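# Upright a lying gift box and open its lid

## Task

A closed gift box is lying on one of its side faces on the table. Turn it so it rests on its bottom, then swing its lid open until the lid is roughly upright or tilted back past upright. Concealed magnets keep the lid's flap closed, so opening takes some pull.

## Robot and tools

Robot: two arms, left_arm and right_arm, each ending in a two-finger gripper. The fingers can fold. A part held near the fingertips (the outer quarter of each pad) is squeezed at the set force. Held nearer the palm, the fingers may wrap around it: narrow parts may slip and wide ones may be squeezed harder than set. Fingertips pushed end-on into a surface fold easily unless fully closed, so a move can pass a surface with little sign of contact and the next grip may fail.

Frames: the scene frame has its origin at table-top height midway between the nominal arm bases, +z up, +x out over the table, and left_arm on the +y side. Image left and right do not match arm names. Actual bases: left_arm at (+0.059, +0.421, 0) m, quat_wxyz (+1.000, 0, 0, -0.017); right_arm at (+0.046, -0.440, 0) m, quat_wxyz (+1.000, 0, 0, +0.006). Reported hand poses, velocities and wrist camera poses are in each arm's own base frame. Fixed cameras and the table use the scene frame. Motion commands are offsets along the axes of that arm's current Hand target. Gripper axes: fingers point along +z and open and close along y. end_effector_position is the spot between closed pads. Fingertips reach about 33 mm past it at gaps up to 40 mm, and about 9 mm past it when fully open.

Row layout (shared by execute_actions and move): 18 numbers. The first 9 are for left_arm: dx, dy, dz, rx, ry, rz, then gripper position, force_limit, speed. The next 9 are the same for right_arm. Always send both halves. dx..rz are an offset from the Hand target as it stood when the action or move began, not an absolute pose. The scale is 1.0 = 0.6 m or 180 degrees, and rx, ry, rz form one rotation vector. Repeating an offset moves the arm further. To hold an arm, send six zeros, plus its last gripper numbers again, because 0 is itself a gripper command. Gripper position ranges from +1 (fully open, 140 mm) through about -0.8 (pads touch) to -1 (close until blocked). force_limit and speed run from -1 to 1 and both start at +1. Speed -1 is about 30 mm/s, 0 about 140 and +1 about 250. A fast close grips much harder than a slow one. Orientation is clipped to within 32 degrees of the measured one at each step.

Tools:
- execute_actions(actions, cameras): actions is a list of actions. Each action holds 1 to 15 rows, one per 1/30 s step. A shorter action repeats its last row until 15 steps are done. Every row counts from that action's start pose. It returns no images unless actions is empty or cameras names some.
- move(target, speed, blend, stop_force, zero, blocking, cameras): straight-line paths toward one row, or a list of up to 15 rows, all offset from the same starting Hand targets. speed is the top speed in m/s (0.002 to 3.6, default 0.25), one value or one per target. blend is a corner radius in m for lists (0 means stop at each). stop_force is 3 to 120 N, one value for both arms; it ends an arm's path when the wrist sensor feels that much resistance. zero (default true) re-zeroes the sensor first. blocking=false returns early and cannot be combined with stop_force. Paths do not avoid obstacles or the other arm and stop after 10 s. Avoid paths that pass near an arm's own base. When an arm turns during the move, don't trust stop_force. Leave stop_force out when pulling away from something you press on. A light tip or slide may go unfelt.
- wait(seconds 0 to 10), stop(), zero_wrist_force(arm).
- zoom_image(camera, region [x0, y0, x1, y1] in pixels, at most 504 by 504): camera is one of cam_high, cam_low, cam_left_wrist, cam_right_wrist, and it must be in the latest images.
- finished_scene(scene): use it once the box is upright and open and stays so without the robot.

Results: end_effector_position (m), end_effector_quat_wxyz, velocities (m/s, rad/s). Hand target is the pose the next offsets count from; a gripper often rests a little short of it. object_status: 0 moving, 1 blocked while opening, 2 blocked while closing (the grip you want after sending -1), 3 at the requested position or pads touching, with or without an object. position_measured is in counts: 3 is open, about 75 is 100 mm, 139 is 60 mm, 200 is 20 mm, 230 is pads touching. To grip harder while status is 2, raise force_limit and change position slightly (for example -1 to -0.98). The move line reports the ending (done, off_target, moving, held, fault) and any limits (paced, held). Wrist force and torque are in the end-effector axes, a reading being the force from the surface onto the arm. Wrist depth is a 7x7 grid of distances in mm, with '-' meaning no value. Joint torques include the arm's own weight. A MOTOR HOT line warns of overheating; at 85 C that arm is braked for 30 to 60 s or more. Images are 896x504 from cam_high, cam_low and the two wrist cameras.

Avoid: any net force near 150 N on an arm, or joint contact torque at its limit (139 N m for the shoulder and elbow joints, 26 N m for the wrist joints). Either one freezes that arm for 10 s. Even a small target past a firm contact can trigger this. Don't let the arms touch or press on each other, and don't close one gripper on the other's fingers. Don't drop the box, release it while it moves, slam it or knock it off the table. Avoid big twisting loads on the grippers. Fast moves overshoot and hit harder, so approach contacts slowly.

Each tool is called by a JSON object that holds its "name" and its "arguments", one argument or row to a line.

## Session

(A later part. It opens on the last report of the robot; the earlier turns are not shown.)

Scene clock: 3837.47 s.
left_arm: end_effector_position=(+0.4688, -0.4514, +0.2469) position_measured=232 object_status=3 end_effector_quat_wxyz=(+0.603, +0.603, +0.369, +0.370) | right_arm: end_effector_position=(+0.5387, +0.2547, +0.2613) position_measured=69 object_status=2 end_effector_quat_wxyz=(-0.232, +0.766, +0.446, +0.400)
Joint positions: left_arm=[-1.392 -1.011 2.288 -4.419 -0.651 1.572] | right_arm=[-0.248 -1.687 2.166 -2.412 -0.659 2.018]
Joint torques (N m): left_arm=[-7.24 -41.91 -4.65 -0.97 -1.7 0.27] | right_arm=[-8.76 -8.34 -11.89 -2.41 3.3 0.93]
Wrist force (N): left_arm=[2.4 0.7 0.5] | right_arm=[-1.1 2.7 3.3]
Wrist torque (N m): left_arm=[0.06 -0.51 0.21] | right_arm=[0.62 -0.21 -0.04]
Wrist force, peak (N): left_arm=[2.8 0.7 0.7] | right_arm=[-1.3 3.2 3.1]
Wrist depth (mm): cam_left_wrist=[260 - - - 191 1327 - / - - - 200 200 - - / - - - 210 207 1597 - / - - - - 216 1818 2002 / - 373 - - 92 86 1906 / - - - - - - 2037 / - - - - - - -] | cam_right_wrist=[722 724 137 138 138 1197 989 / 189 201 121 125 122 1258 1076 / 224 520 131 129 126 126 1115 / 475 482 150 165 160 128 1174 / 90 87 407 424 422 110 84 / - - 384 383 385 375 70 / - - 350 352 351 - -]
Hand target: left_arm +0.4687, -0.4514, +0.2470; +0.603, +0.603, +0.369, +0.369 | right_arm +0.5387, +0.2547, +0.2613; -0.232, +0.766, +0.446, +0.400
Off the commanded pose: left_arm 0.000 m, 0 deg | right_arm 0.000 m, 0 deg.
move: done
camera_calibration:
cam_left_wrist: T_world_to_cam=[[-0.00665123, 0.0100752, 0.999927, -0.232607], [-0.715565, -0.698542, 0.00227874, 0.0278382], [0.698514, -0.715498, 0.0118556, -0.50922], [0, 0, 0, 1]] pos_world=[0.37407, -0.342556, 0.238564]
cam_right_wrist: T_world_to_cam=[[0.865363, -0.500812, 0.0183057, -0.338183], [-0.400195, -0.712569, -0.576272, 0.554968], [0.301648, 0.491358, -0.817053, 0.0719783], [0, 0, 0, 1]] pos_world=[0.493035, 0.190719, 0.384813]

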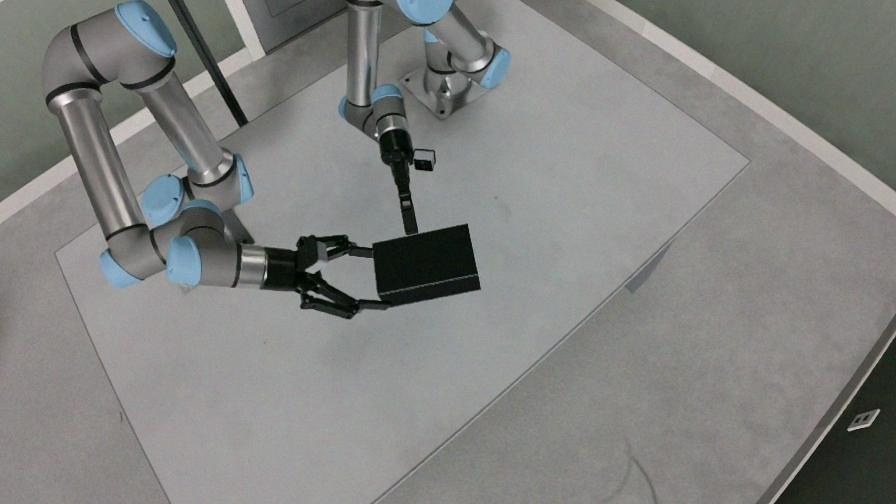

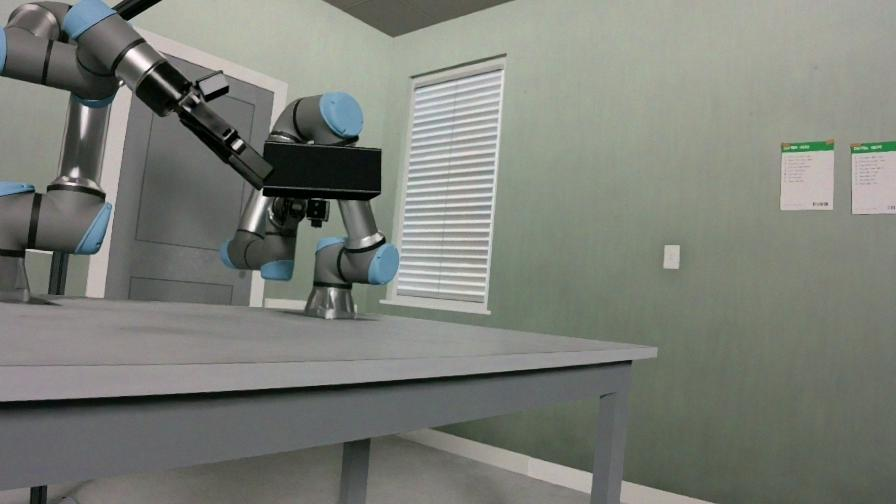

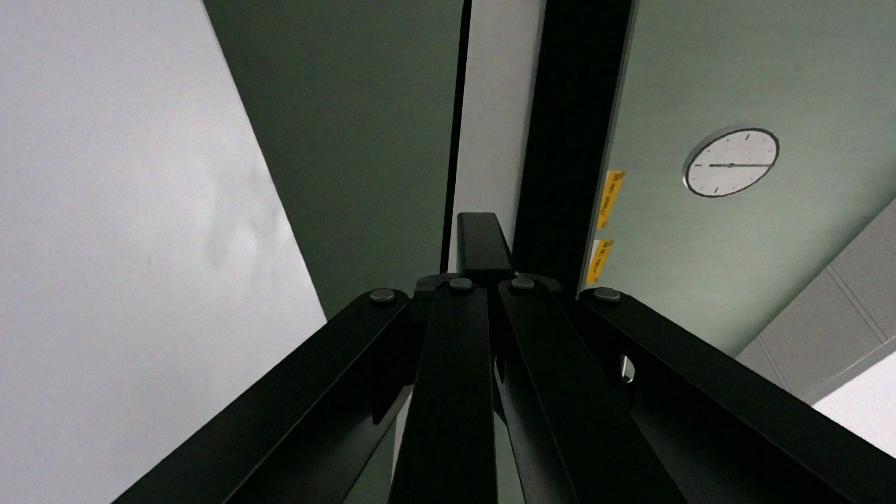

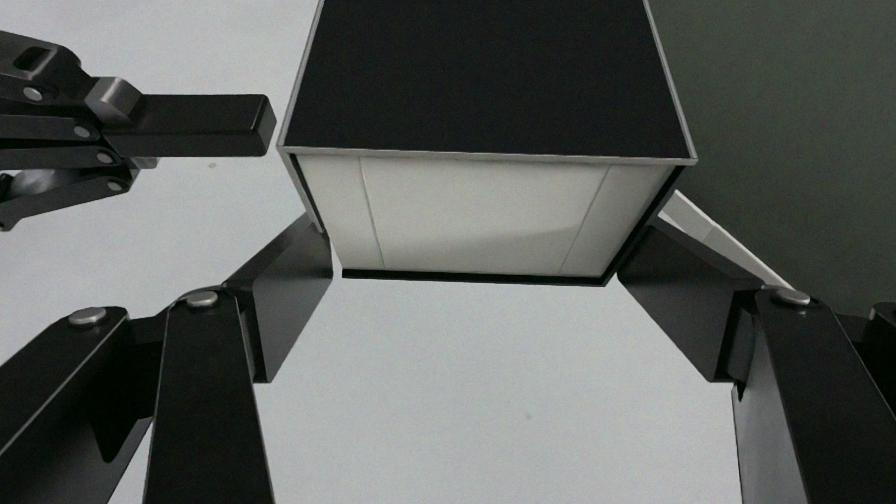

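{"name": "move", "arguments": {
  "target": [0.004,0.012,0.02,0,-0.024,0.028,-1,-1,-0.5,0,0,0,0,0,0,-1,1,-1],
  "speed": 0.1,
  "cameras": ["cam_left_wrist","cam_right_wrist"]
}}

{"name": "zoom_image", "arguments": {
  "camera": "cam_left_wrist",
  "region": [330, 0, 750, 300]
}}

Scene clock: 3870.03 s.
left_arm: end_effector_position=(+0.4806, -0.4547, +0.2543) position_measured=232 object_status=3 end_effector_quat_wxyz=(+0.600, +0.632, +0.320, +0.373) | right_arm: end_effector_position=(+0.5387, +0.2547, +0.2613) position_measured=69 object_status=2 end_effector_quat_wxyz=(-0.232, +0.766, +0.446, +0.400)
Joint positions: left_arm=[-1.314 -1.037 2.294 -4.394 -0.804 1.656] | right_arm=[-0.248 -1.687 2.166 -2.412 -0.659 2.018]
Joint torques (N m): left_arm=[-4.4 -19.78 -6.81 -3.5 -0.14 -1.22] | right_arm=[-7.64 -8.96 -12.85 -4.39 3.2 1.09]
Wrist force (N): left_arm=[2.4 0.4 0.6] | right_arm=[-1.2 2.9 3.2]
Wrist torque (N m): left_arm=[0.00 -0.50 0.46] | right_arm=[0.66 -0.20 -0.04]
Wrist force, peak (N): left_arm=[2.6 0.7 0.8] | right_arm=[-1.3 3.0 3.2]
Wrist depth (mm): cam_left_wrist=[- - - 176 172 - - / 300 - - - 187 1712 1630 / 294 - 1468 194 194 - - / - - - - 207 - - / - - - - 92 - 1725 / - - - - - - - / - - - - - - -] | cam_right_wrist=[185 726 137 138 138 1221 997 / 191 194 121 125 122 1298 1026 / 242 536 130 129 126 1333 1141 / 475 468 150 165 160 128 1284 / 90 87 406 422 422 110 84 / - - 382 384 385 377 70 / - - 352 351 351 - -]
Hand target: left_arm +0.4805, -0.4547, +0.2542; +0.600, +0.632, +0.319, +0.373 | right_arm +0.5387, +0.2547, +0.2613; -0.232, +0.766, +0.446, +0.400
Off the commanded pose: left_arm 0.000 m, 0 deg | right_arm 0.000 m, 0 deg.
move: done
camera_calibration:
cam_left_wrist: T_world_to_cam=[[-0.0486542, -0.0657736, 0.996648, -0.253301], [-0.764444, -0.639765, -0.0795397, 0.105011], [0.642852, -0.765751, -0.019153, -0.508142], [0, 0, 0, 1]] pos_world=[0.39461, -0.338588, 0.251072]
cam_right_wrist: T_world_to_cam=[[0.865363, -0.500812, 0.0183057, -0.338183], [-0.400195, -0.712569, -0.576272, 0.554968], [0.301648, 0.491358, -0.817053, 0.0719783], [0, 0, 0, 1]] pos_world=[0.493035, 0.190719, 0.384813]
Images, in order (width x height): cam_left_wrist 896x504, cam_right_wrist 896x504.

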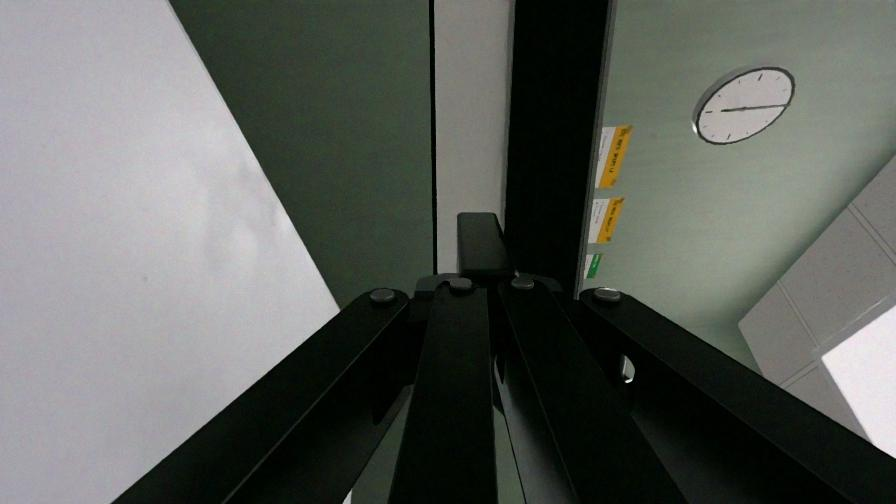

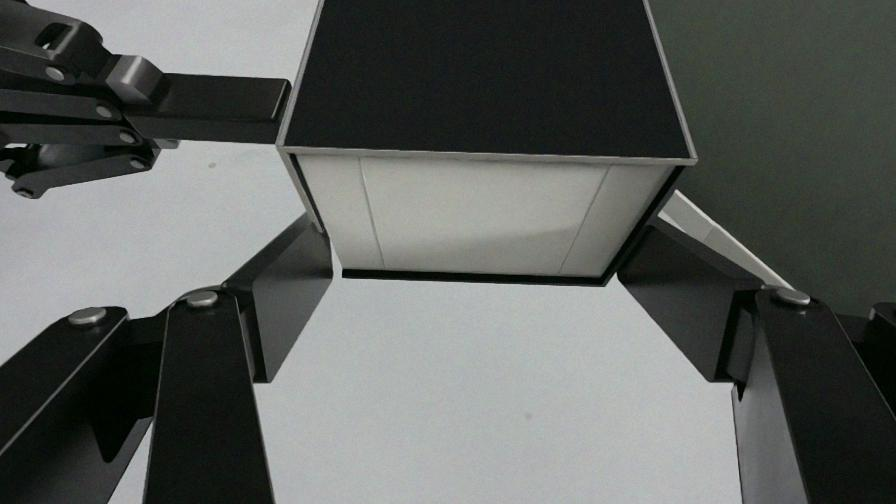

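Scaled by 1.200 from the camera's 896x504 image, which has a finer 1280x720 frame.

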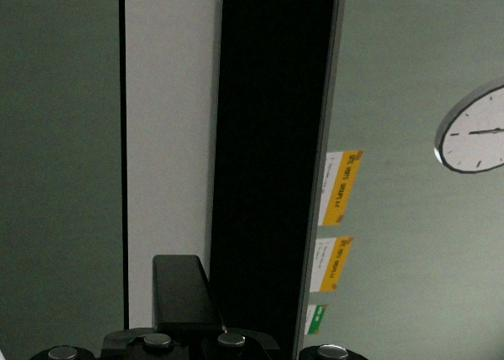

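{"name": "move", "arguments": {
  "target": [0,0.0008,0.035,0,0,0,-1,-1,-0.5,0,0,0,0,0,0,-1,1,-1],
  "speed": 0.05
}}

{"name": "move", "arguments": {
  "target": [0,0,0.027,0,0,0,-1,-1,-0.5,0,0,0,0,0,0,-1,1,-1],
  "speed": 0.008,
  "stop_force": 3,
  "cameras": ["cam_left_wrist","cam_right_wrist"]
}}

{"name": "zoom_image", "arguments": {
  "camera": "cam_left_wrist",
  "region": [330, 0, 750, 300]
}}

Scene clock: 3893.27 s.
left_arm: end_effector_position=(+0.4985, -0.4657, +0.2544) position_measured=232 object_status=3 end_effector_quat_wxyz=(+0.600, +0.632, +0.319, +0.373) end_effector_velocity=(+0.000, +0.002, +0.000) end_effector_angular_velocity=(-0.004, +0.000, +0.005) | right_arm: end_effector_position=(+0.5387, +0.2547, +0.2613) position_measured=69 object_status=2 end_effector_quat_wxyz=(-0.232, +0.766, +0.446, +0.400)
Joint positions: left_arm=[-1.273 -1.017 2.237 -4.357 -0.845 1.656] | right_arm=[-0.248 -1.687 2.166 -2.412 -0.659 2.018]
Joint velocities: left_arm=[0 0 0.003 -0.005 0.004 -0.001] | right_arm=[within noise]
Joint torques (N m): left_arm=[-6.49 -43.39 -1.66 -3.7 1.39 1.62] | right_arm=[-7.37 -8.2 -11.84 -4.35 3.28 1.02]
Wrist force (N): left_arm=[2.2 0.6 0.0] | right_arm=[-1.2 2.7 3.2]
Wrist torque (N m): left_arm=[0.03 -0.46 0.42] | right_arm=[0.63 -0.20 -0.04]
Wrist force, peak (N): left_arm=[2.5 0.7 0.4] | right_arm=[-1.3 3.0 3.3]
Wrist depth (mm): cam_left_wrist=[- - - 156 154 - - / - 420 - - 163 1486 1450 / - - - 175 174 - - / 279 - - 123 183 - - / 265 - - - 92 2339 1986 / - - - - - - - / - - - - - - -] | cam_right_wrist=[172 717 137 137 138 1203 1001 / 190 190 121 125 122 1233 1086 / 241 510 131 129 126 1363 1105 / 479 488 150 164 154 128 1221 / 90 87 407 423 422 110 84 / - - 384 385 384 378 70 / - - 354 351 350 - -]
Hand target: left_arm +0.4984, -0.4657, +0.2546; +0.600, +0.632, +0.319, +0.373 | right_arm +0.5387, +0.2547, +0.2613; -0.232, +0.766, +0.446, +0.400
Off the commanded pose: left_arm 0.000 m, 0 deg | right_arm 0.000 m, 0 deg.
move: done

Scene clock: 3895.47 s.
left_arm: end_effector_position=(+0.5064, -0.4705, +0.2546) position_measured=232 object_status=3 end_effector_quat_wxyz=(+0.600, +0.632, +0.319, +0.373) | right_arm: end_effector_position=(+0.5388, +0.2547, +0.2613) position_measured=69 object_status=2 end_effector_quat_wxyz=(-0.232, +0.766, +0.446, +0.400)
Joint positions: left_arm=[-1.256 -1.008 2.211 -4.342 -0.862 1.656] | right_arm=[-0.248 -1.687 2.166 -2.412 -0.659 2.018]
Joint torques (N m): left_arm=[-7.92 -43.74 -3.51 -3.64 1.27 1.61] | right_arm=[6.15 -10.97 -11.81 -2.41 3.17 0.17]
Wrist force (N): left_arm=[1.9 0.8 -1.0] | right_arm=[-1.2 3.4 3.6]
Wrist torque (N m): left_arm=[0.05 -0.48 0.40] | right_arm=[0.40 -0.21 0.00]
Wrist force, peak (N): left_arm=[2.7 0.3 -6.7] | right_arm=[-1.6 9.8 2.3]
Wrist depth (mm): cam_left_wrist=[- - 1170 150 146 - - / - - 1270 156 155 1382 - / - - - - 165 - - / - - - 153 175 2917 - / - - - - 92 2716 2129 / 274 - - - - - - / - - - - - - -] | cam_right_wrist=[170 730 137 137 138 1131 993 / 190 189 121 125 122 1239 1062 / 245 510 130 129 127 1341 1131 / 475 485 151 164 160 138 1191 / 90 87 408 423 424 110 84 / - - 384 386 383 377 70 / - - 353 354 350 - -]
Hand target: left_arm +0.5064, -0.4705, +0.2546; +0.600, +0.632, +0.319, +0.373 (not the last commanded pose) | right_arm +0.5387, +0.2547, +0.2613; -0.232, +0.766, +0.446, +0.400
Off the commanded pose: left_arm 0.007 m, 0 deg | right_arm 0.000 m, 0 deg.
move: contact (left_arm)
camera_calibration:
cam_left_wrist: T_world_to_cam=[[-0.0486833, -0.0659069, 0.996637, -0.253516], [-0.764585, -0.639583, -0.0796433, 0.114806], [0.642682, -0.765891, -0.0192544, -0.536771], [0, 0, 0, 1]] pos_world=[0.42041, -0.354389, 0.251472]
cam_right_wrist: T_world_to_cam=[[0.865336, -0.500855, 0.0183764, -0.338189], [-0.400184, -0.712549, -0.576305, 0.554971], [0.30174, 0.491343, -0.817028, 0.0719269], [0, 0, 0, 1]] pos_world=[0.493034, 0.190719, 0.384813]
Images, in order (width x height): cam_left_wrist 896x504, cam_right_wrist 896x504.

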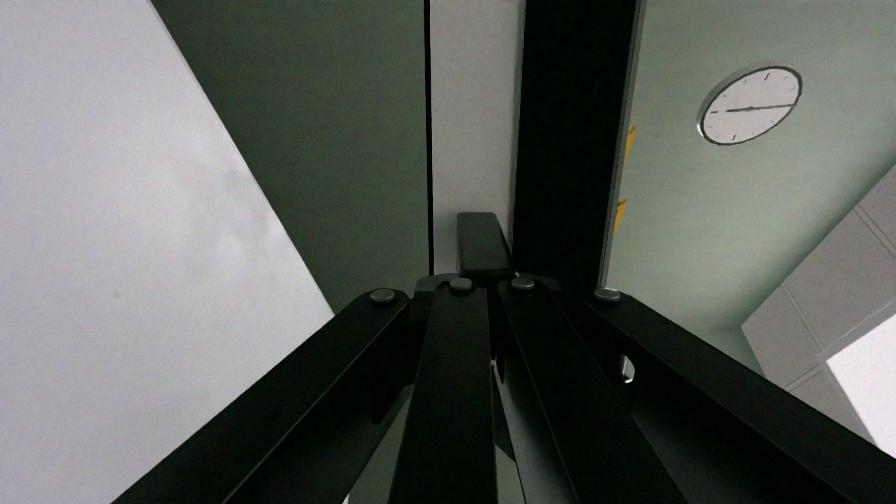

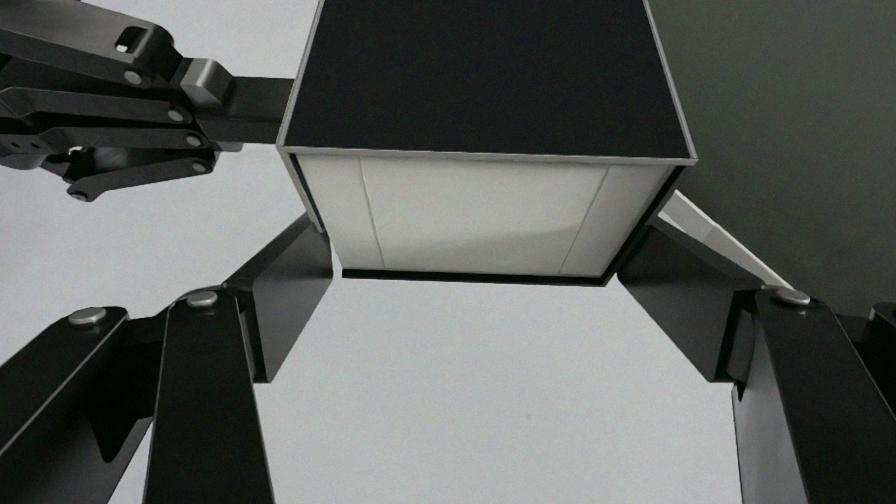

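Scaled by 1.200 from the camera's 896x504 image, which has a finer 1280x720 frame.

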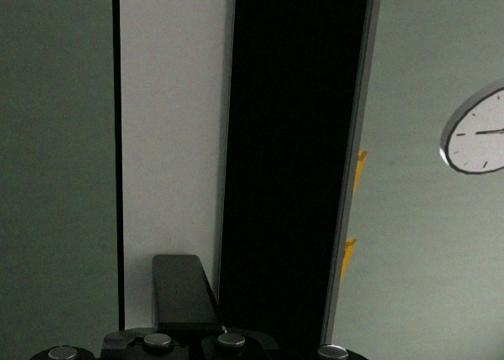

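{"name": "move", "arguments": {
  "target": [0,0,0,0,0,0,-0.46,1,-0.5,0,0,0,0,0,0,-1,1,-1],
  "speed": 0.05,
  "cameras": ["cam_low","cam_left_wrist","cam_right_wrist"]
}}

Scene clock: 3907.43 s.
left_arm: end_effector_position=(+0.5064, -0.4705, +0.2546) position_measured=187 object_status=0 end_effector_quat_wxyz=(+0.600, +0.632, +0.319, +0.373) | right_arm: end_effector_position=(+0.5387, +0.2547, +0.2613) position_measured=69 object_status=2 end_effector_quat_wxyz=(-0.232, +0.766, +0.446, +0.400)
Joint positions: left_arm=[-1.256 -1.008 2.211 -4.342 -0.862 1.656] | right_arm=[-0.248 -1.687 2.166 -2.412 -0.659 2.018]
Joint torques (N m): left_arm=[-1.08 -41.03 -11.07 -2.09 -0.12 0.7] | right_arm=[7.54 -21.91 -11.66 -1.53 -0.52 -0.97]
Wrist force (N): left_arm=[2.1 -5.4 -3.9] | right_arm=[3.8 6.2 -0.8]
Wrist torque (N m): left_arm=[0.16 -0.50 0.43] | right_arm=[0.48 0.15 0.39]
Wrist force, peak (N): left_arm=[2.8 -5.6 -4.2] | right_arm=[-0.9 6.3 5.9]
Wrist depth (mm): cam_left_wrist=[- - - 148 148 - - / - - - - 155 1382 - / - 420 - 169 167 - - / - 406 - 173 150 - - / - - - 189 99 - - / - - - 196 - - - / - - - - - - -] | cam_right_wrist=[159 178 131 132 133 1209 1014 / 208 211 119 123 120 1265 1057 / 243 237 126 125 123 128 1105 / 477 485 151 169 155 136 1203 / 90 87 409 425 423 110 84 / - - 386 383 383 375 70 / - - 352 351 350 - -]
Hand target: left_arm +0.5064, -0.4705, +0.2546; +0.600, +0.632, +0.319, +0.373 | right_arm +0.5387, +0.2547, +0.2613; -0.232, +0.766, +0.446, +0.400
Off the commanded pose: left_arm 0.000 m, 0 deg | right_arm 0.000 m, 0 deg.
move: done
camera_calibration:
cam_left_wrist: T_world_to_cam=[[-0.0486848, -0.0658975, 0.996638, -0.253512], [-0.764626, -0.639535, -0.0796372, 0.114839], [0.642633, -0.765932, -0.0192513, -0.536766], [0, 0, 0, 1]] pos_world=[0.42041, -0.354389, 0.251472]
cam_right_wrist: T_world_to_cam=[[0.865376, -0.50079, 0.0182641, -0.338179], [-0.400159, -0.712504, -0.576377, 0.554978], [0.301657, 0.491475, -0.816979, 0.0719237], [0, 0, 0, 1]] pos_world=[0.493034, 0.190719, 0.384813]
Images, in order (width x height): cam_low 896x504, cam_left_wrist 896x504, cam_right_wrist 896x504.

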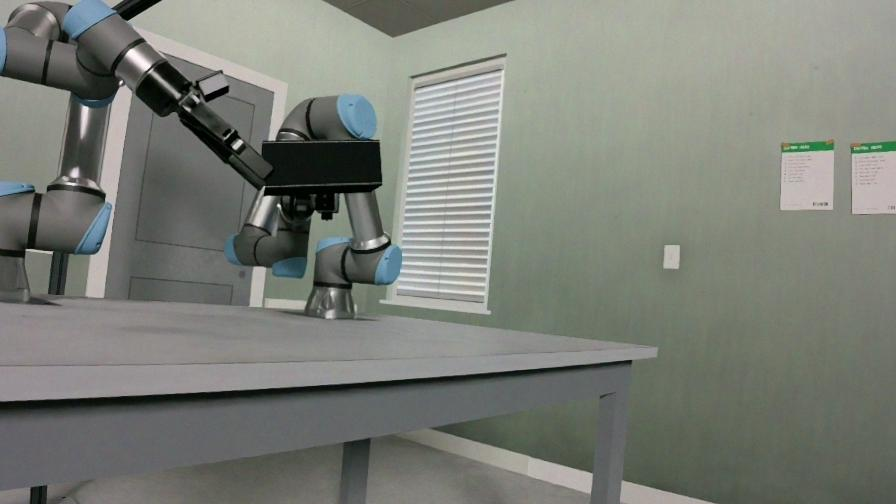

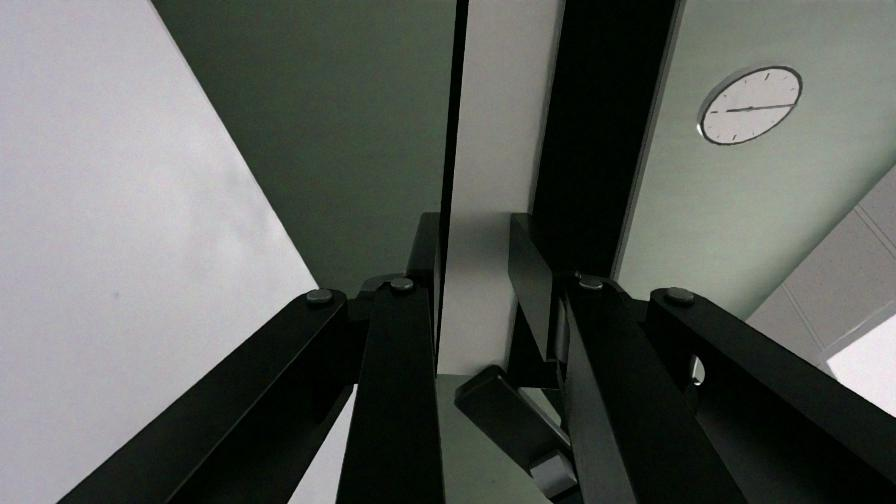

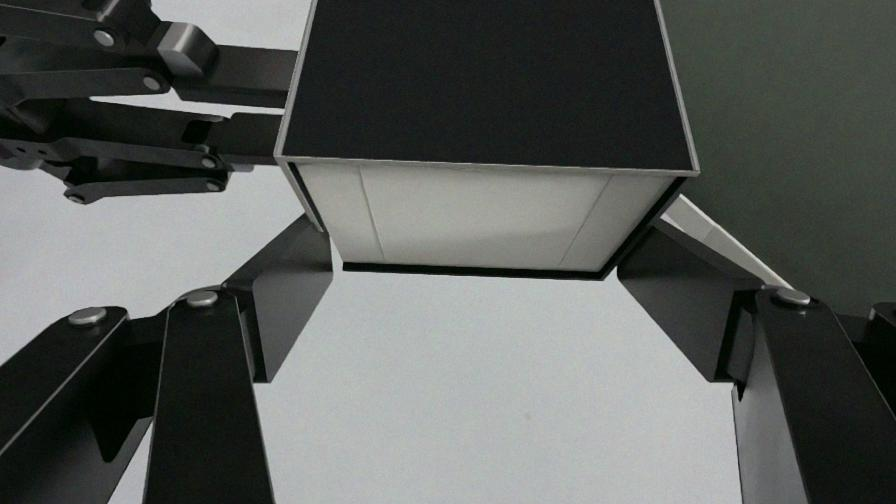

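{"name": "move", "arguments": {
  "target": [0,0,-0.12,0,0,0,-0.46,1,-0.5,0,0,0,0,0,0,-1,1,-1],
  "speed": 0.12
}}

{"name": "move", "arguments": {
  "target": [0,0,0,0,0,0,-1,-1,-0.5,-0.246,0,0.1713,0,-0.055,0,-1,1,-1],
  "speed": 0.15,
  "cameras": ["cam_low","cam_right_wrist"]
}}

Scene clock: 4095.17 s.
left_arm: end_effector_position=(+0.4449, -0.4331, +0.2549) position_measured=187 object_status=3 end_effector_quat_wxyz=(+0.600, +0.632, +0.319, +0.373) | right_arm: end_effector_position=(+0.5387, +0.2547, +0.2613) position_measured=69 object_status=2 end_effector_quat_wxyz=(-0.232, +0.766, +0.446, +0.400)
Joint positions: left_arm=[-1.41 -1.077 2.404 -4.465 -0.708 1.655] | right_arm=[-0.248 -1.687 2.166 -2.412 -0.659 2.018]
Joint torques (N m): left_arm=[-3.61 -14.66 -4.23 -1.15 0.1 1.26] | right_arm=[7.11 -27.43 -13.91 -3.03 3.71 -0.83]
Wrist force (N): left_arm=[2.2 0.5 0.3] | right_arm=[-1.2 2.3 3.4]
Wrist torque (N m): left_arm=[0.01 -0.47 0.44] | right_arm=[0.53 -0.19 -0.06]
Wrist force, peak (N): left_arm=[2.0 -5.7 -4.2] | right_arm=[4.0 6.6 -0.6]
Wrist depth (mm): cam_left_wrist=[296 - - 213 212 - - / - - 1264 - 225 1441 1818 / - - - - 1597 - 1676 / - - - - 149 - - / - - - 259 117 - - / - - - - - - - / - - - - - - -] | cam_right_wrist=[719 724 136 136 137 1174 1005 / 211 216 121 124 122 128 1057 / 508 524 124 127 126 1348 1115 / 477 485 151 165 160 128 1185 / 90 87 405 425 424 110 84 / - - 387 385 382 375 70 / - - 352 351 350 - -]
Hand target: left_arm +0.4449, -0.4331, +0.2548; +0.600, +0.632, +0.319, +0.373 | right_arm +0.5387, +0.2547, +0.2613; -0.232, +0.766, +0.446, +0.400
Off the commanded pose: left_arm 0.000 m, 0 deg | right_arm 0.000 m, 0 deg.
move: done

Scene clock: 4096.83 s.
left_arm: end_effector_position=(+0.4449, -0.4331, +0.2548) position_measured=232 object_status=3 end_effector_quat_wxyz=(+0.600, +0.632, +0.319, +0.373) | right_arm: end_effector_position=(+0.5386, +0.2545, +0.0814) position_measured=69 object_status=2 end_effector_quat_wxyz=(-0.193, +0.798, +0.465, +0.332)
Joint positions: left_arm=[-1.41 -1.077 2.404 -4.465 -0.708 1.655] | right_arm=[-0.167 -1.38 2.298 -2.82 -0.841 2.047]
Joint torques (N m): left_arm=[-5.22 -16.46 -0.64 -2.93 0.93 1.58] | right_arm=[-9.16 -26.11 -31.95 -3.42 2.33 -1.11]
Wrist force (N): left_arm=[2.2 0.6 0.2] | right_arm=[-1.4 2.0 3.1]
Wrist torque (N m): left_arm=[0.04 -0.49 0.44] | right_arm=[0.52 -0.22 -0.19]
Wrist force, peak (N): left_arm=[2.4 0.6 0.4] | right_arm=[-3.2 1.9 4.6]
Wrist depth (mm): cam_left_wrist=[218 218 - - - - - / 222 229 - - - 1415 1505 / - 246 - - 1763 - 1652 / 269 253 - - 2110 - - / - 272 - - 92 91 2055 / - - - - - - 2148 / - - - - - - -] | cam_right_wrist=[307 307 136 136 137 302 1001 / 280 279 121 124 122 271 276 / 257 258 129 128 126 249 254 / 237 237 151 165 161 138 235 / 87 89 214 219 218 110 84 / - - 205 204 204 201 70 / - - 192 192 192 192 -]
Hand target: left_arm +0.4449, -0.4331, +0.2548; +0.600, +0.632, +0.319, +0.373 | right_arm +0.5387, +0.2545, +0.0814; -0.193, +0.798, +0.465, +0.332
Off the commanded pose: left_arm 0.000 m, 0 deg | right_arm 0.000 m, 0 deg.
move: done
camera_calibration:
cam_right_wrist: T_world_to_cam=[[0.866982, -0.497967, 0.019286, -0.336531], [-0.443157, -0.7881, -0.427212, 0.481316], [0.227937, 0.361838, -0.903946, 0.00484261], [0, 0, 0, 1]] pos_world=[0.50396, 0.209992, 0.216492]
Images, in order (width x height): cam_low 896x504, cam_right_wrist 896x504.

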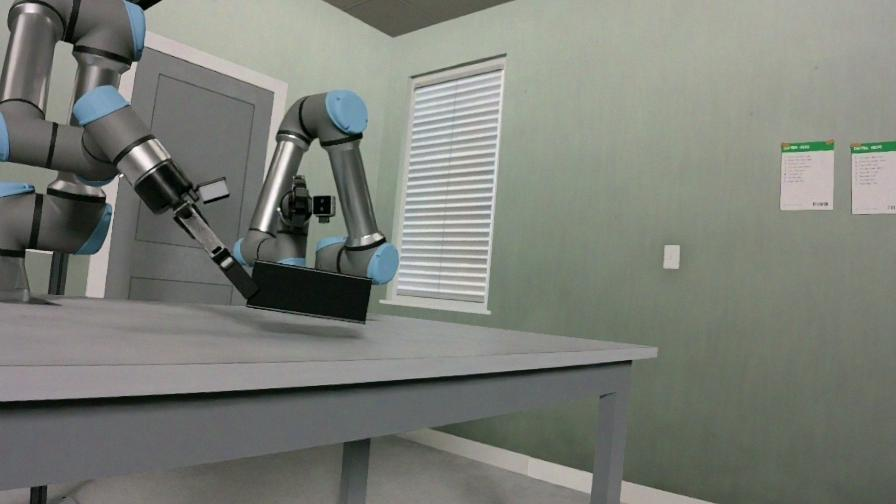

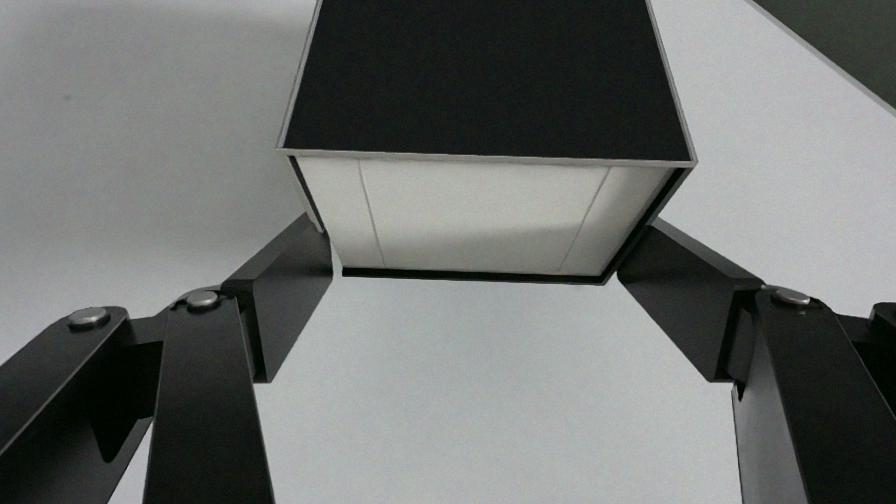

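{"name": "move", "arguments": {
  "target": [0,0,0,0,0,0,-1,-1,-0.5,-0.0378,0,0.0376,0,0.052,0,-1,1,-1],
  "speed": 0.12,
  "cameras": ["cam_low"]
}}

{"name": "zoom_image", "arguments": {
  "camera": "cam_low",
  "region": [200, 220, 420, 350]
}}

Scene clock: 4111.20 s.
left_arm: end_effector_position=(+0.4449, -0.4331, +0.2548) position_measured=232 object_status=3 end_effector_quat_wxyz=(+0.600, +0.632, +0.319, +0.373) | right_arm: end_effector_position=(+0.5387, +0.2544, +0.0494) position_measured=69 object_status=2 end_effector_quat_wxyz=(-0.230, +0.768, +0.447, +0.396)
Joint positions: left_arm=[-1.41 -1.077 2.404 -4.465 -0.708 1.655] | right_arm=[-0.245 -1.201 2.39 -3.12 -0.669 2.018]
Joint torques (N m): left_arm=[-5.29 -17.76 -1.01 -2.85 0.88 1.61] | right_arm=[8.1 -29.39 -25.94 -4.04 2.62 -0.34]
Wrist force (N): left_arm=[2.1 0.6 0.2] | right_arm=[-1.8 2.3 3.3]
Wrist torque (N m): left_arm=[0.04 -0.47 0.45] | right_arm=[0.52 -0.09 -0.17]
Wrist force, peak (N): left_arm=[2.5 0.5 0.5] | right_arm=[-3.0 2.3 3.8]
Wrist depth (mm): cam_left_wrist=[216 225 - - - - - / 227 241 - - - 1398 1630 / 239 242 - - 1777 - 2250 / 259 270 - - 1906 - - / 271 270 81 - 92 2625 2317 / - - - - - - - / - - - - - - -] | cam_right_wrist=[310 311 136 136 137 297 - / 267 266 121 124 122 256 261 / 232 233 129 128 126 225 231 / 207 208 151 166 161 128 205 / 87 89 179 185 185 110 84 / - - 169 168 168 165 70 / - - 155 155 155 154 -]
Hand target: left_arm +0.4449, -0.4331, +0.2548; +0.600, +0.632, +0.319, +0.373 | right_arm +0.5387, +0.2545, +0.0494; -0.230, +0.768, +0.447, +0.396
Off the commanded pose: left_arm 0.000 m, 0 deg | right_arm 0.000 m, 0 deg.
move: done
Images, in order (width x height): cam_low 896x504.

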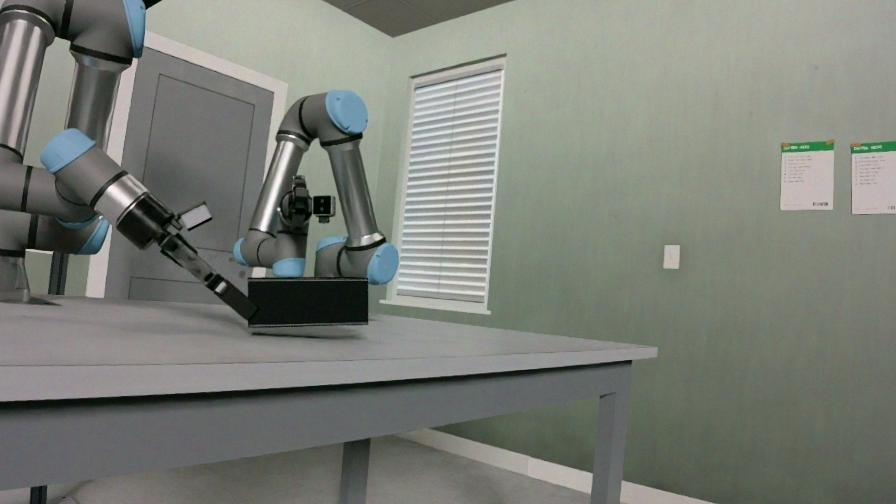

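Scaled by 2.291 from the camera's 896x504 image, which has a finer 1280x720 frame.

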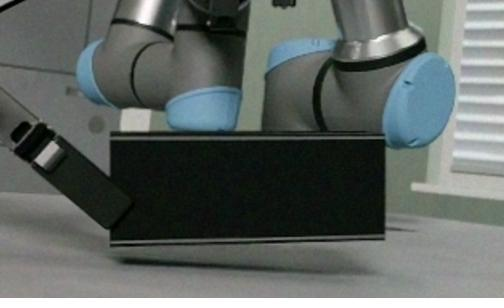

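{"name": "move", "arguments": {
  "target": [0,0,0,0,0,0,-1,-1,-0.5,-0.0339,0,0.0241,0,0,0,-1,1,-1],
  "speed": 0.015,
  "stop_force": 4,
  "cameras": ["cam_low"]
}}

{"name": "zoom_image", "arguments": {
  "camera": "cam_low",
  "region": [200, 220, 420, 350]
}}

Scene clock: 4121.07 s.
left_arm: end_effector_position=(+0.4449, -0.4331, +0.2548) position_measured=232 object_status=3 end_effector_quat_wxyz=(+0.600, +0.632, +0.319, +0.373) | right_arm: end_effector_position=(+0.5387, +0.2545, +0.0344) position_measured=69 object_status=2 end_effector_quat_wxyz=(-0.230, +0.768, +0.447, +0.396)
Joint positions: left_arm=[-1.41 -1.077 2.404 -4.465 -0.708 1.655] | right_arm=[-0.245 -1.153 2.393 -3.172 -0.669 2.018]
Joint torques (N m): left_arm=[-5.32 -17.66 0.05 -2.79 0.85 1.5] | right_arm=[2.82 -40.34 -11.99 -4.33 0.55 1.39]
Wrist force (N): left_arm=[2.1 0.4 0.2] | right_arm=[0.6 2.6 2.4]
Wrist torque (N m): left_arm=[-0.02 -0.47 0.44] | right_arm=[0.47 0.02 -0.22]
Wrist force, peak (N): left_arm=[2.4 0.5 0.4] | right_arm=[9.2 0.5 -2.2]
Wrist depth (mm): cam_left_wrist=[215 230 1468 - 1231 - - / 225 251 - - - 1652 - / 239 252 1652 - 1790 - - / 255 - - 137 2129 - - / 266 - - - 92 - 2272 / - - - - - - - / - - - - - - -] | cam_right_wrist=[283 285 139 137 137 279 289 / 243 243 121 124 122 234 240 / 213 213 130 128 126 201 211 / 189 189 151 165 162 138 187 / 87 89 163 170 169 110 84 / - - 152 154 154 154 70 / - - 141 141 141 141 -]
Hand target: left_arm +0.4449, -0.4331, +0.2548; +0.600, +0.632, +0.319, +0.373 | right_arm +0.5387, +0.2545, +0.0345; -0.230, +0.768, +0.447, +0.396 (not the last commanded pose)
Off the commanded pose: left_arm 0.000 m, 0 deg | right_arm 0.010 m, 0 deg.
move: contact (right_arm)
Images, in order (width x height): cam_low 896x504.

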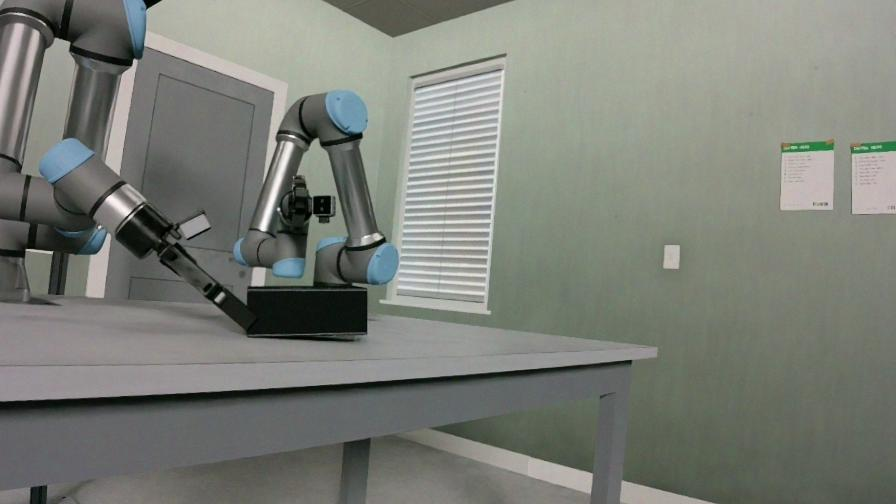

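Scaled by 2.291 from the camera's 896x504 image, which has a finer 1280x720 frame.

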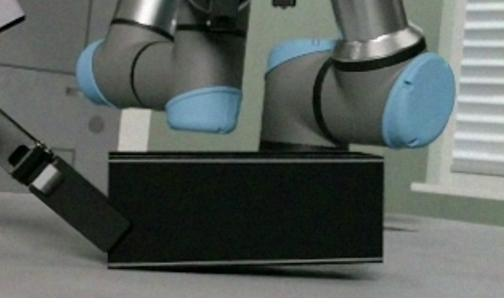

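{"name": "move", "arguments": {
  "target": [
    [0,0,0,0,0,0,-1,-1,-0.5,0,0,0,0,0,0,1,1,-0.5],
    [0,0,0,0,0,0,-1,-1,-0.5,-0.0483,0,-0.0678,0,0,0,1,1,-0.5],
    [0,0,0,0,0,0,-1,-1,-0.5,-0.0556,0,-0.063,0,0.0944,0,1,1,-0.5]
  ],
  "speed": [0.1,0.1,0.2],
  "cameras": ["cam_low","cam_right_wrist"]
}}

Scene clock: 4145.27 s.
left_arm: end_effector_position=(+0.4449, -0.4331, +0.2548) position_measured=232 object_status=3 end_effector_quat_wxyz=(+0.600, +0.632, +0.319, +0.373) | right_arm: end_effector_position=(+0.5139, +0.2108, +0.0292) position_measured=3 object_status=3 end_effector_quat_wxyz=(-0.294, +0.701, +0.408, +0.505)
Joint positions: left_arm=[-1.41 -1.077 2.404 -4.465 -0.708 1.655] | right_arm=[-0.491 -0.968 2.524 -3.202 -0.324 1.65]
Joint torques (N m): left_arm=[-5.55 -19.13 -0.84 -2.71 0.75 1.65] | right_arm=[8.64 -26.63 -11.48 -0.97 3.45 -1.09]
Wrist force (N): left_arm=[2.2 0.5 0.3] | right_arm=[-0.3 2.0 3.0]
Wrist torque (N m): left_arm=[0.02 -0.47 0.45] | right_arm=[0.35 0.18 -0.13]
Wrist force, peak (N): left_arm=[2.5 0.8 0.2] | right_arm=[-0.3 2.2 3.8]
Wrist depth (mm): cam_left_wrist=[- 287 - - - 1565 - / 225 273 1382 - - 1534 1641 / 236 250 - - 1763 - 1630 / 253 262 - - 1953 - - / 261 - - - 92 - - / 262 - - - - - - / - - - - - - -] | cam_right_wrist=[506 508 459 193 214 1271 1005 / 333 332 311 176 180 325 323 / 248 248 235 197 201 244 243 / 197 135 197 196 196 141 194 / 87 106 163 163 163 152 99 / - 136 139 139 139 139 100 / - 122 122 125 124 121 119]
Hand target: left_arm +0.4449, -0.4331, +0.2548; +0.600, +0.632, +0.319, +0.373 | right_arm +0.5140, +0.2108, +0.0293; -0.294, +0.701, +0.408, +0.505
Off the commanded pose: left_arm 0.000 m, 0 deg | right_arm 0.000 m, 0 deg.
move: done
camera_calibration:
cam_right_wrist: T_world_to_cam=[[0.863031, -0.504925, 0.0150948, -0.332328], [-0.303183, -0.541647, -0.784027, 0.300146], [0.404051, 0.672063, -0.620543, -0.185027], [0, 0, 0, 1]] pos_world=[0.452569, 0.119122, 0.125521]
Images, in order (width x height): cam_low 896x504, cam_right_wrist 896x504.

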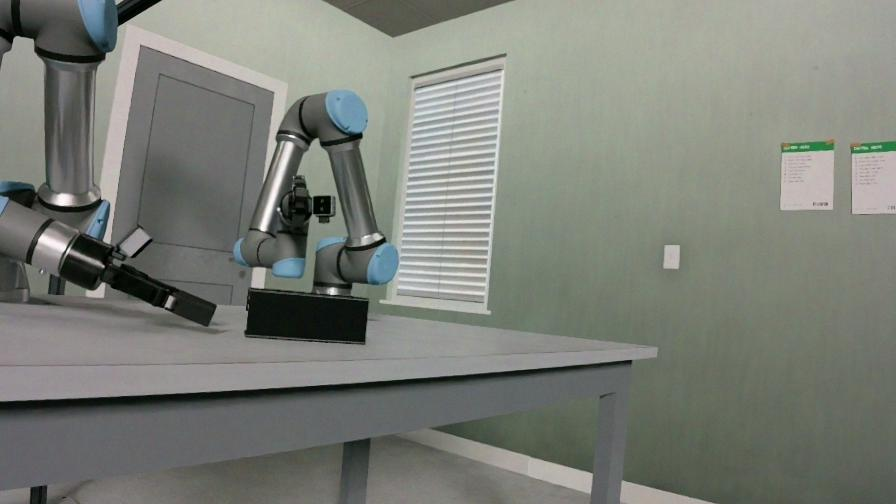

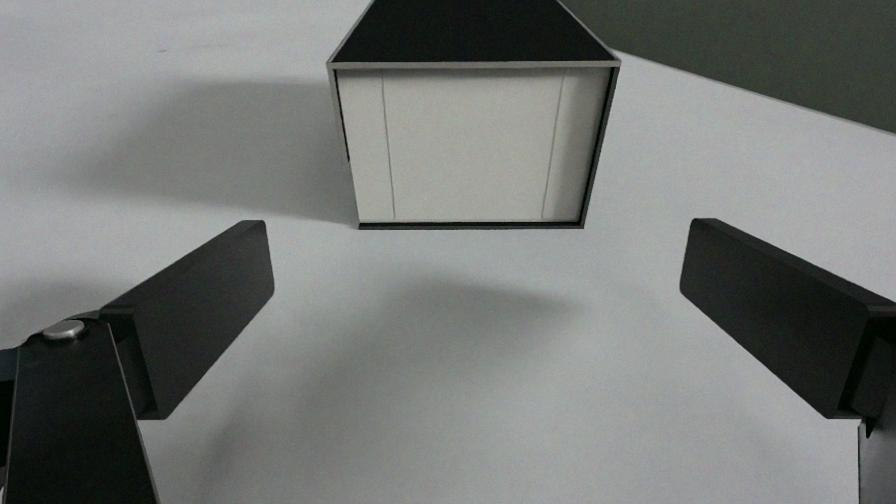

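{"name": "move", "arguments": {
  "target": [
    [0,0,0,0,0,0,-1,-1,-0.5,0.0257,0,0.0872,0,0,0,1,1,-0.5],
    [0,0,0,0,0,0,-1,-1,-0.5,0.0257,0,0.0872,0,0,0,-1,1,0.6]
  ],
  "speed": [0.08,0.05],
  "cameras": ["cam_low","cam_right_wrist"]
}}

Scene clock: 4177.30 s.
left_arm: end_effector_position=(+0.4449, -0.4331, +0.2548) position_measured=232 object_status=3 end_effector_quat_wxyz=(+0.600, +0.632, +0.319, +0.373) | right_arm: end_effector_position=(+0.5409, +0.2583, +0.0274) position_measured=71 object_status=2 end_effector_quat_wxyz=(-0.294, +0.701, +0.408, +0.505)
Joint positions: left_arm=[-1.41 -1.077 2.404 -4.465 -0.708 1.655] | right_arm=[-0.34 -0.815 2.405 -3.645 -0.366 2.083]
Joint torques (N m): left_arm=[-5.51 -20.81 -1.18 -2.75 1.04 1.66] | right_arm=[-6.42 -40.72 10.42 -0.31 -0.83 -0.44]
Wrist force (N): left_arm=[2.2 0.6 0.5] | right_arm=[7.4 2.9 0.2]
Wrist torque (N m): left_arm=[0.02 -0.48 0.45] | right_arm=[0.13 -0.19 -0.41]
Wrist force, peak (N): left_arm=[2.5 0.7 0.2] | right_arm=[7.6 2.7 0.2]
Wrist depth (mm): cam_left_wrist=[216 1136 - 1305 - - - / 218 - - 1575 - 1459 - / 238 257 - - 1818 - - / - 294 - - 2073 - 1818 / - 300 - - 92 - 2091 / - - - - - - 2339 / - - - - - - -] | cam_right_wrist=[500 501 502 185 184 1214 970 / 327 328 127 127 127 302 955 / 244 244 135 135 135 229 240 / 194 194 150 156 152 140 191 / 86 87 150 160 160 110 84 / - - 137 137 141 133 70 / - - 120 120 123 120 -]
Hand target: left_arm +0.4449, -0.4331, +0.2548; +0.600, +0.632, +0.319, +0.373 | right_arm +0.5409, +0.2583, +0.0273; -0.294, +0.701, +0.408, +0.505
Off the commanded pose: left_arm 0.000 m, 0 deg | right_arm 0.000 m, 0 deg.
move: done
camera_calibration:
cam_right_wrist: T_world_to_cam=[[0.863118, -0.504775, 0.0151562, -0.331605], [-0.302909, -0.541493, -0.78424, 0.332408], [0.404072, 0.6723, -0.620273, -0.22908], [0, 0, 0, 1]] pos_world=[0.479468, 0.166621, 0.123621]
Images, in order (width x height): cam_low 896x504, cam_right_wrist 896x504.

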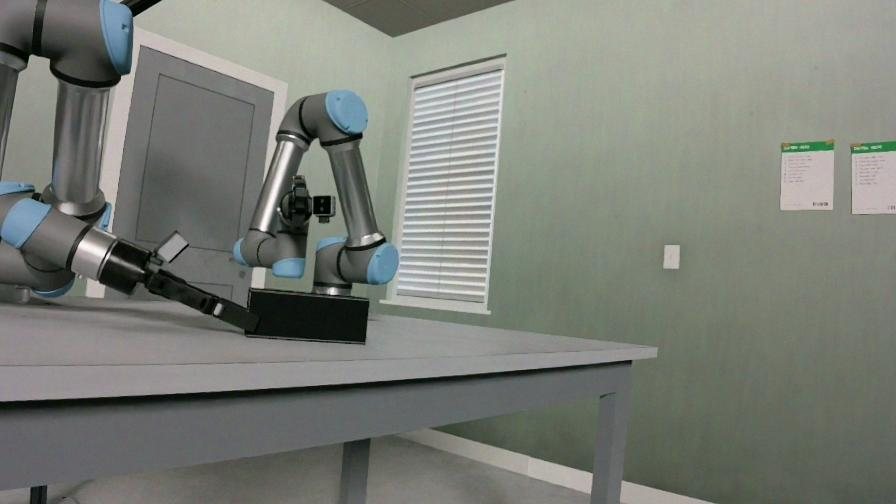

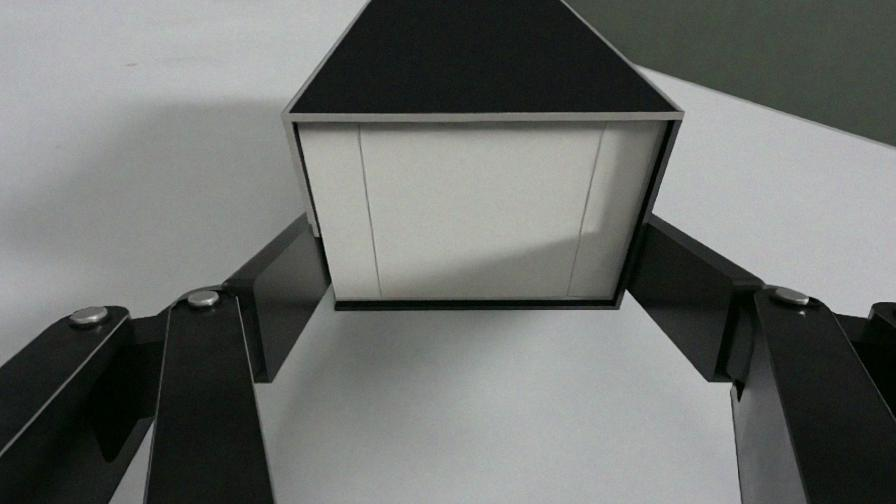

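{"name": "move", "arguments": {
  "target": [-0.086,-0.0538,0.0728,0.0094,0.0095,0.4716,-1,-1,-0.5,0.316,0,-0.1052,0,0,0,-1,1,0.6],
  "speed": 0.3,
  "cameras": ["cam_low","cam_left_wrist","cam_right_wrist"]
}}

Scene clock: 4248.00 s.
left_arm: end_effector_position=(+0.4569, -0.4973, +0.2179) position_measured=232 object_status=3 end_effector_quat_wxyz=(+0.178, +0.685, -0.178, +0.684) | right_arm: end_effector_position=(+0.5409, +0.2585, +0.2272) position_measured=71 object_status=2 end_effector_quat_wxyz=(-0.294, +0.701, +0.409, +0.505)
Joint positions: left_arm=[-1.426 -0.903 2.202 -4.438 -0.653 3.139] | right_arm=[-0.339 -1.479 2.375 -2.953 -0.366 2.084]
Joint torques (N m): left_arm=[-2.65 -45.62 -1.64 0.2 -0.95 1.55] | right_arm=[-6.28 -13.36 -4.37 -4.32 1.41 0.93]
Wrist force (N): left_arm=[0.0 -1.2 -0.1] | right_arm=[-1.1 1.8 3.6]
Wrist torque (N m): left_arm=[-0.49 -0.32 0.44] | right_arm=[0.31 -0.10 -0.01]
Wrist force, peak (N): left_arm=[2.8 0.5 0.1] | right_arm=[8.2 2.1 -0.3]
Wrist depth (mm): cam_left_wrist=[930 1010 - - 1575 - 214 / 930 185 184 - 295 209 177 / - 191 198 192 191 172 1818 / - - 207 153 - - - / - - - - 92 - - / - - - - - - - / - - - - - - -] | cam_right_wrist=[1873 2115 233 186 184 1203 970 / 886 902 127 127 126 1203 993 / 190 661 135 135 135 1278 1067 / 165 171 151 156 152 140 1125 / 90 87 165 403 404 109 84 / - - 369 368 367 - 67 / - - 323 322 323 - -]
Hand target: left_arm +0.4569, -0.4972, +0.2180; +0.178, +0.685, -0.178, +0.684 | right_arm +0.5409, +0.2585, +0.2271; -0.294, +0.701, +0.408, +0.505
Off the commanded pose: left_arm 0.000 m, 0 deg | right_arm 0.000 m, 0 deg.
move: done
camera_calibration:
cam_left_wrist: T_world_to_cam=[[-0.495895, -0.86835, 0.00753396, -0.200318], [-0.282405, 0.153058, -0.947006, 0.419838], [0.82118, -0.471743, -0.321127, -0.395585], [0, 0, 0, 1]] pos_world=[0.344073, -0.42482, 0.272065]
cam_right_wrist: T_world_to_cam=[[0.863106, -0.504783, 0.0155794, -0.334662], [-0.302677, -0.541736, -0.784161, 0.489191], [0.404271, 0.672098, -0.620362, -0.105255], [0, 0, 0, 1]] pos_world=[0.479467, 0.166822, 0.323522]
Images, in order (width x height): cam_low 896x504, cam_left_wrist 896x504, cam_right_wrist 896x504.

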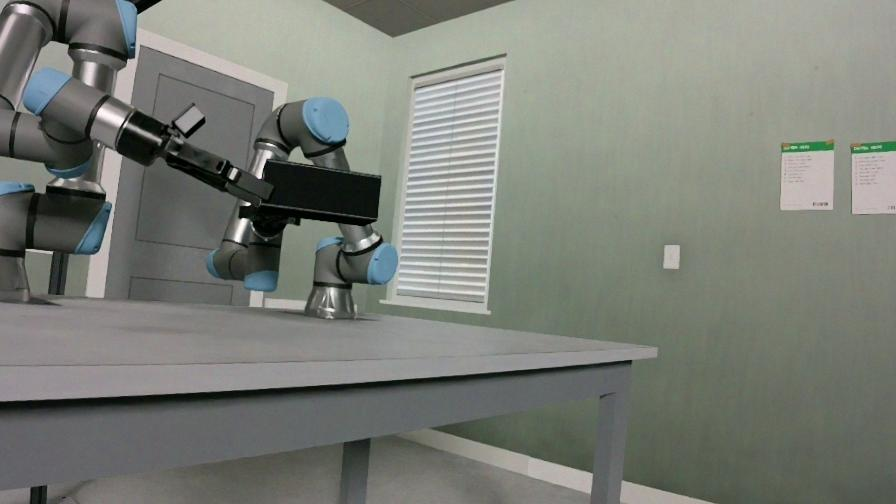

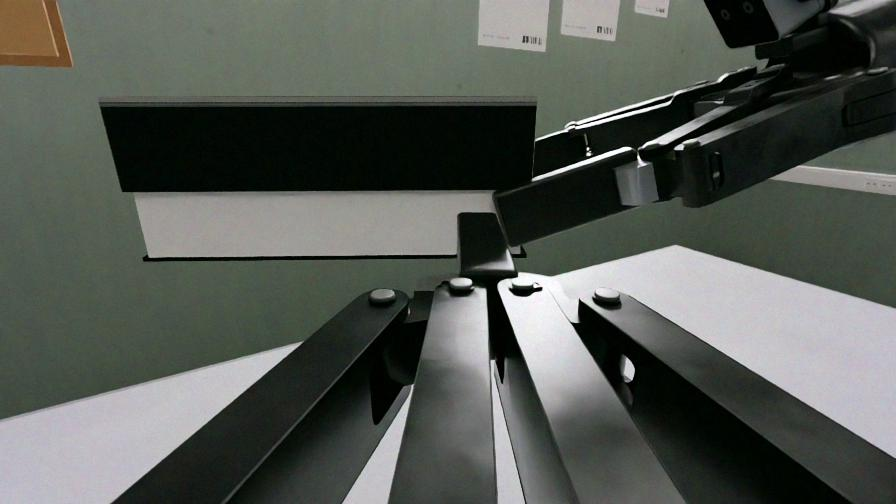

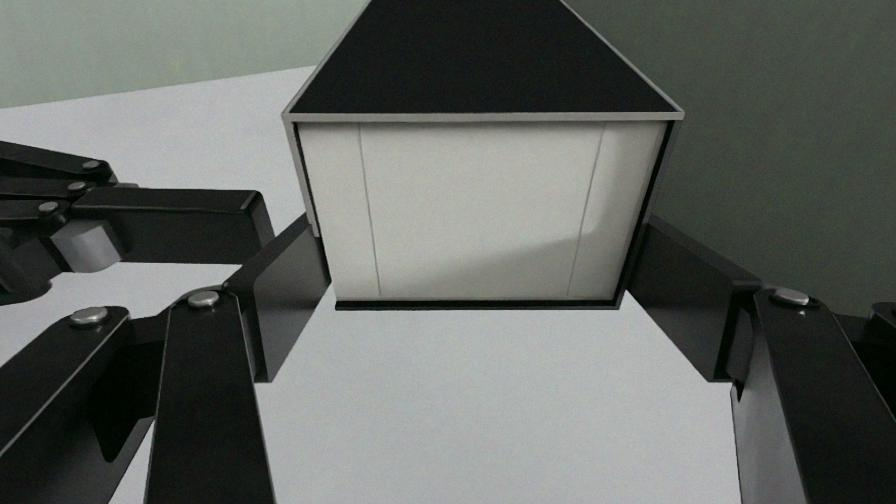

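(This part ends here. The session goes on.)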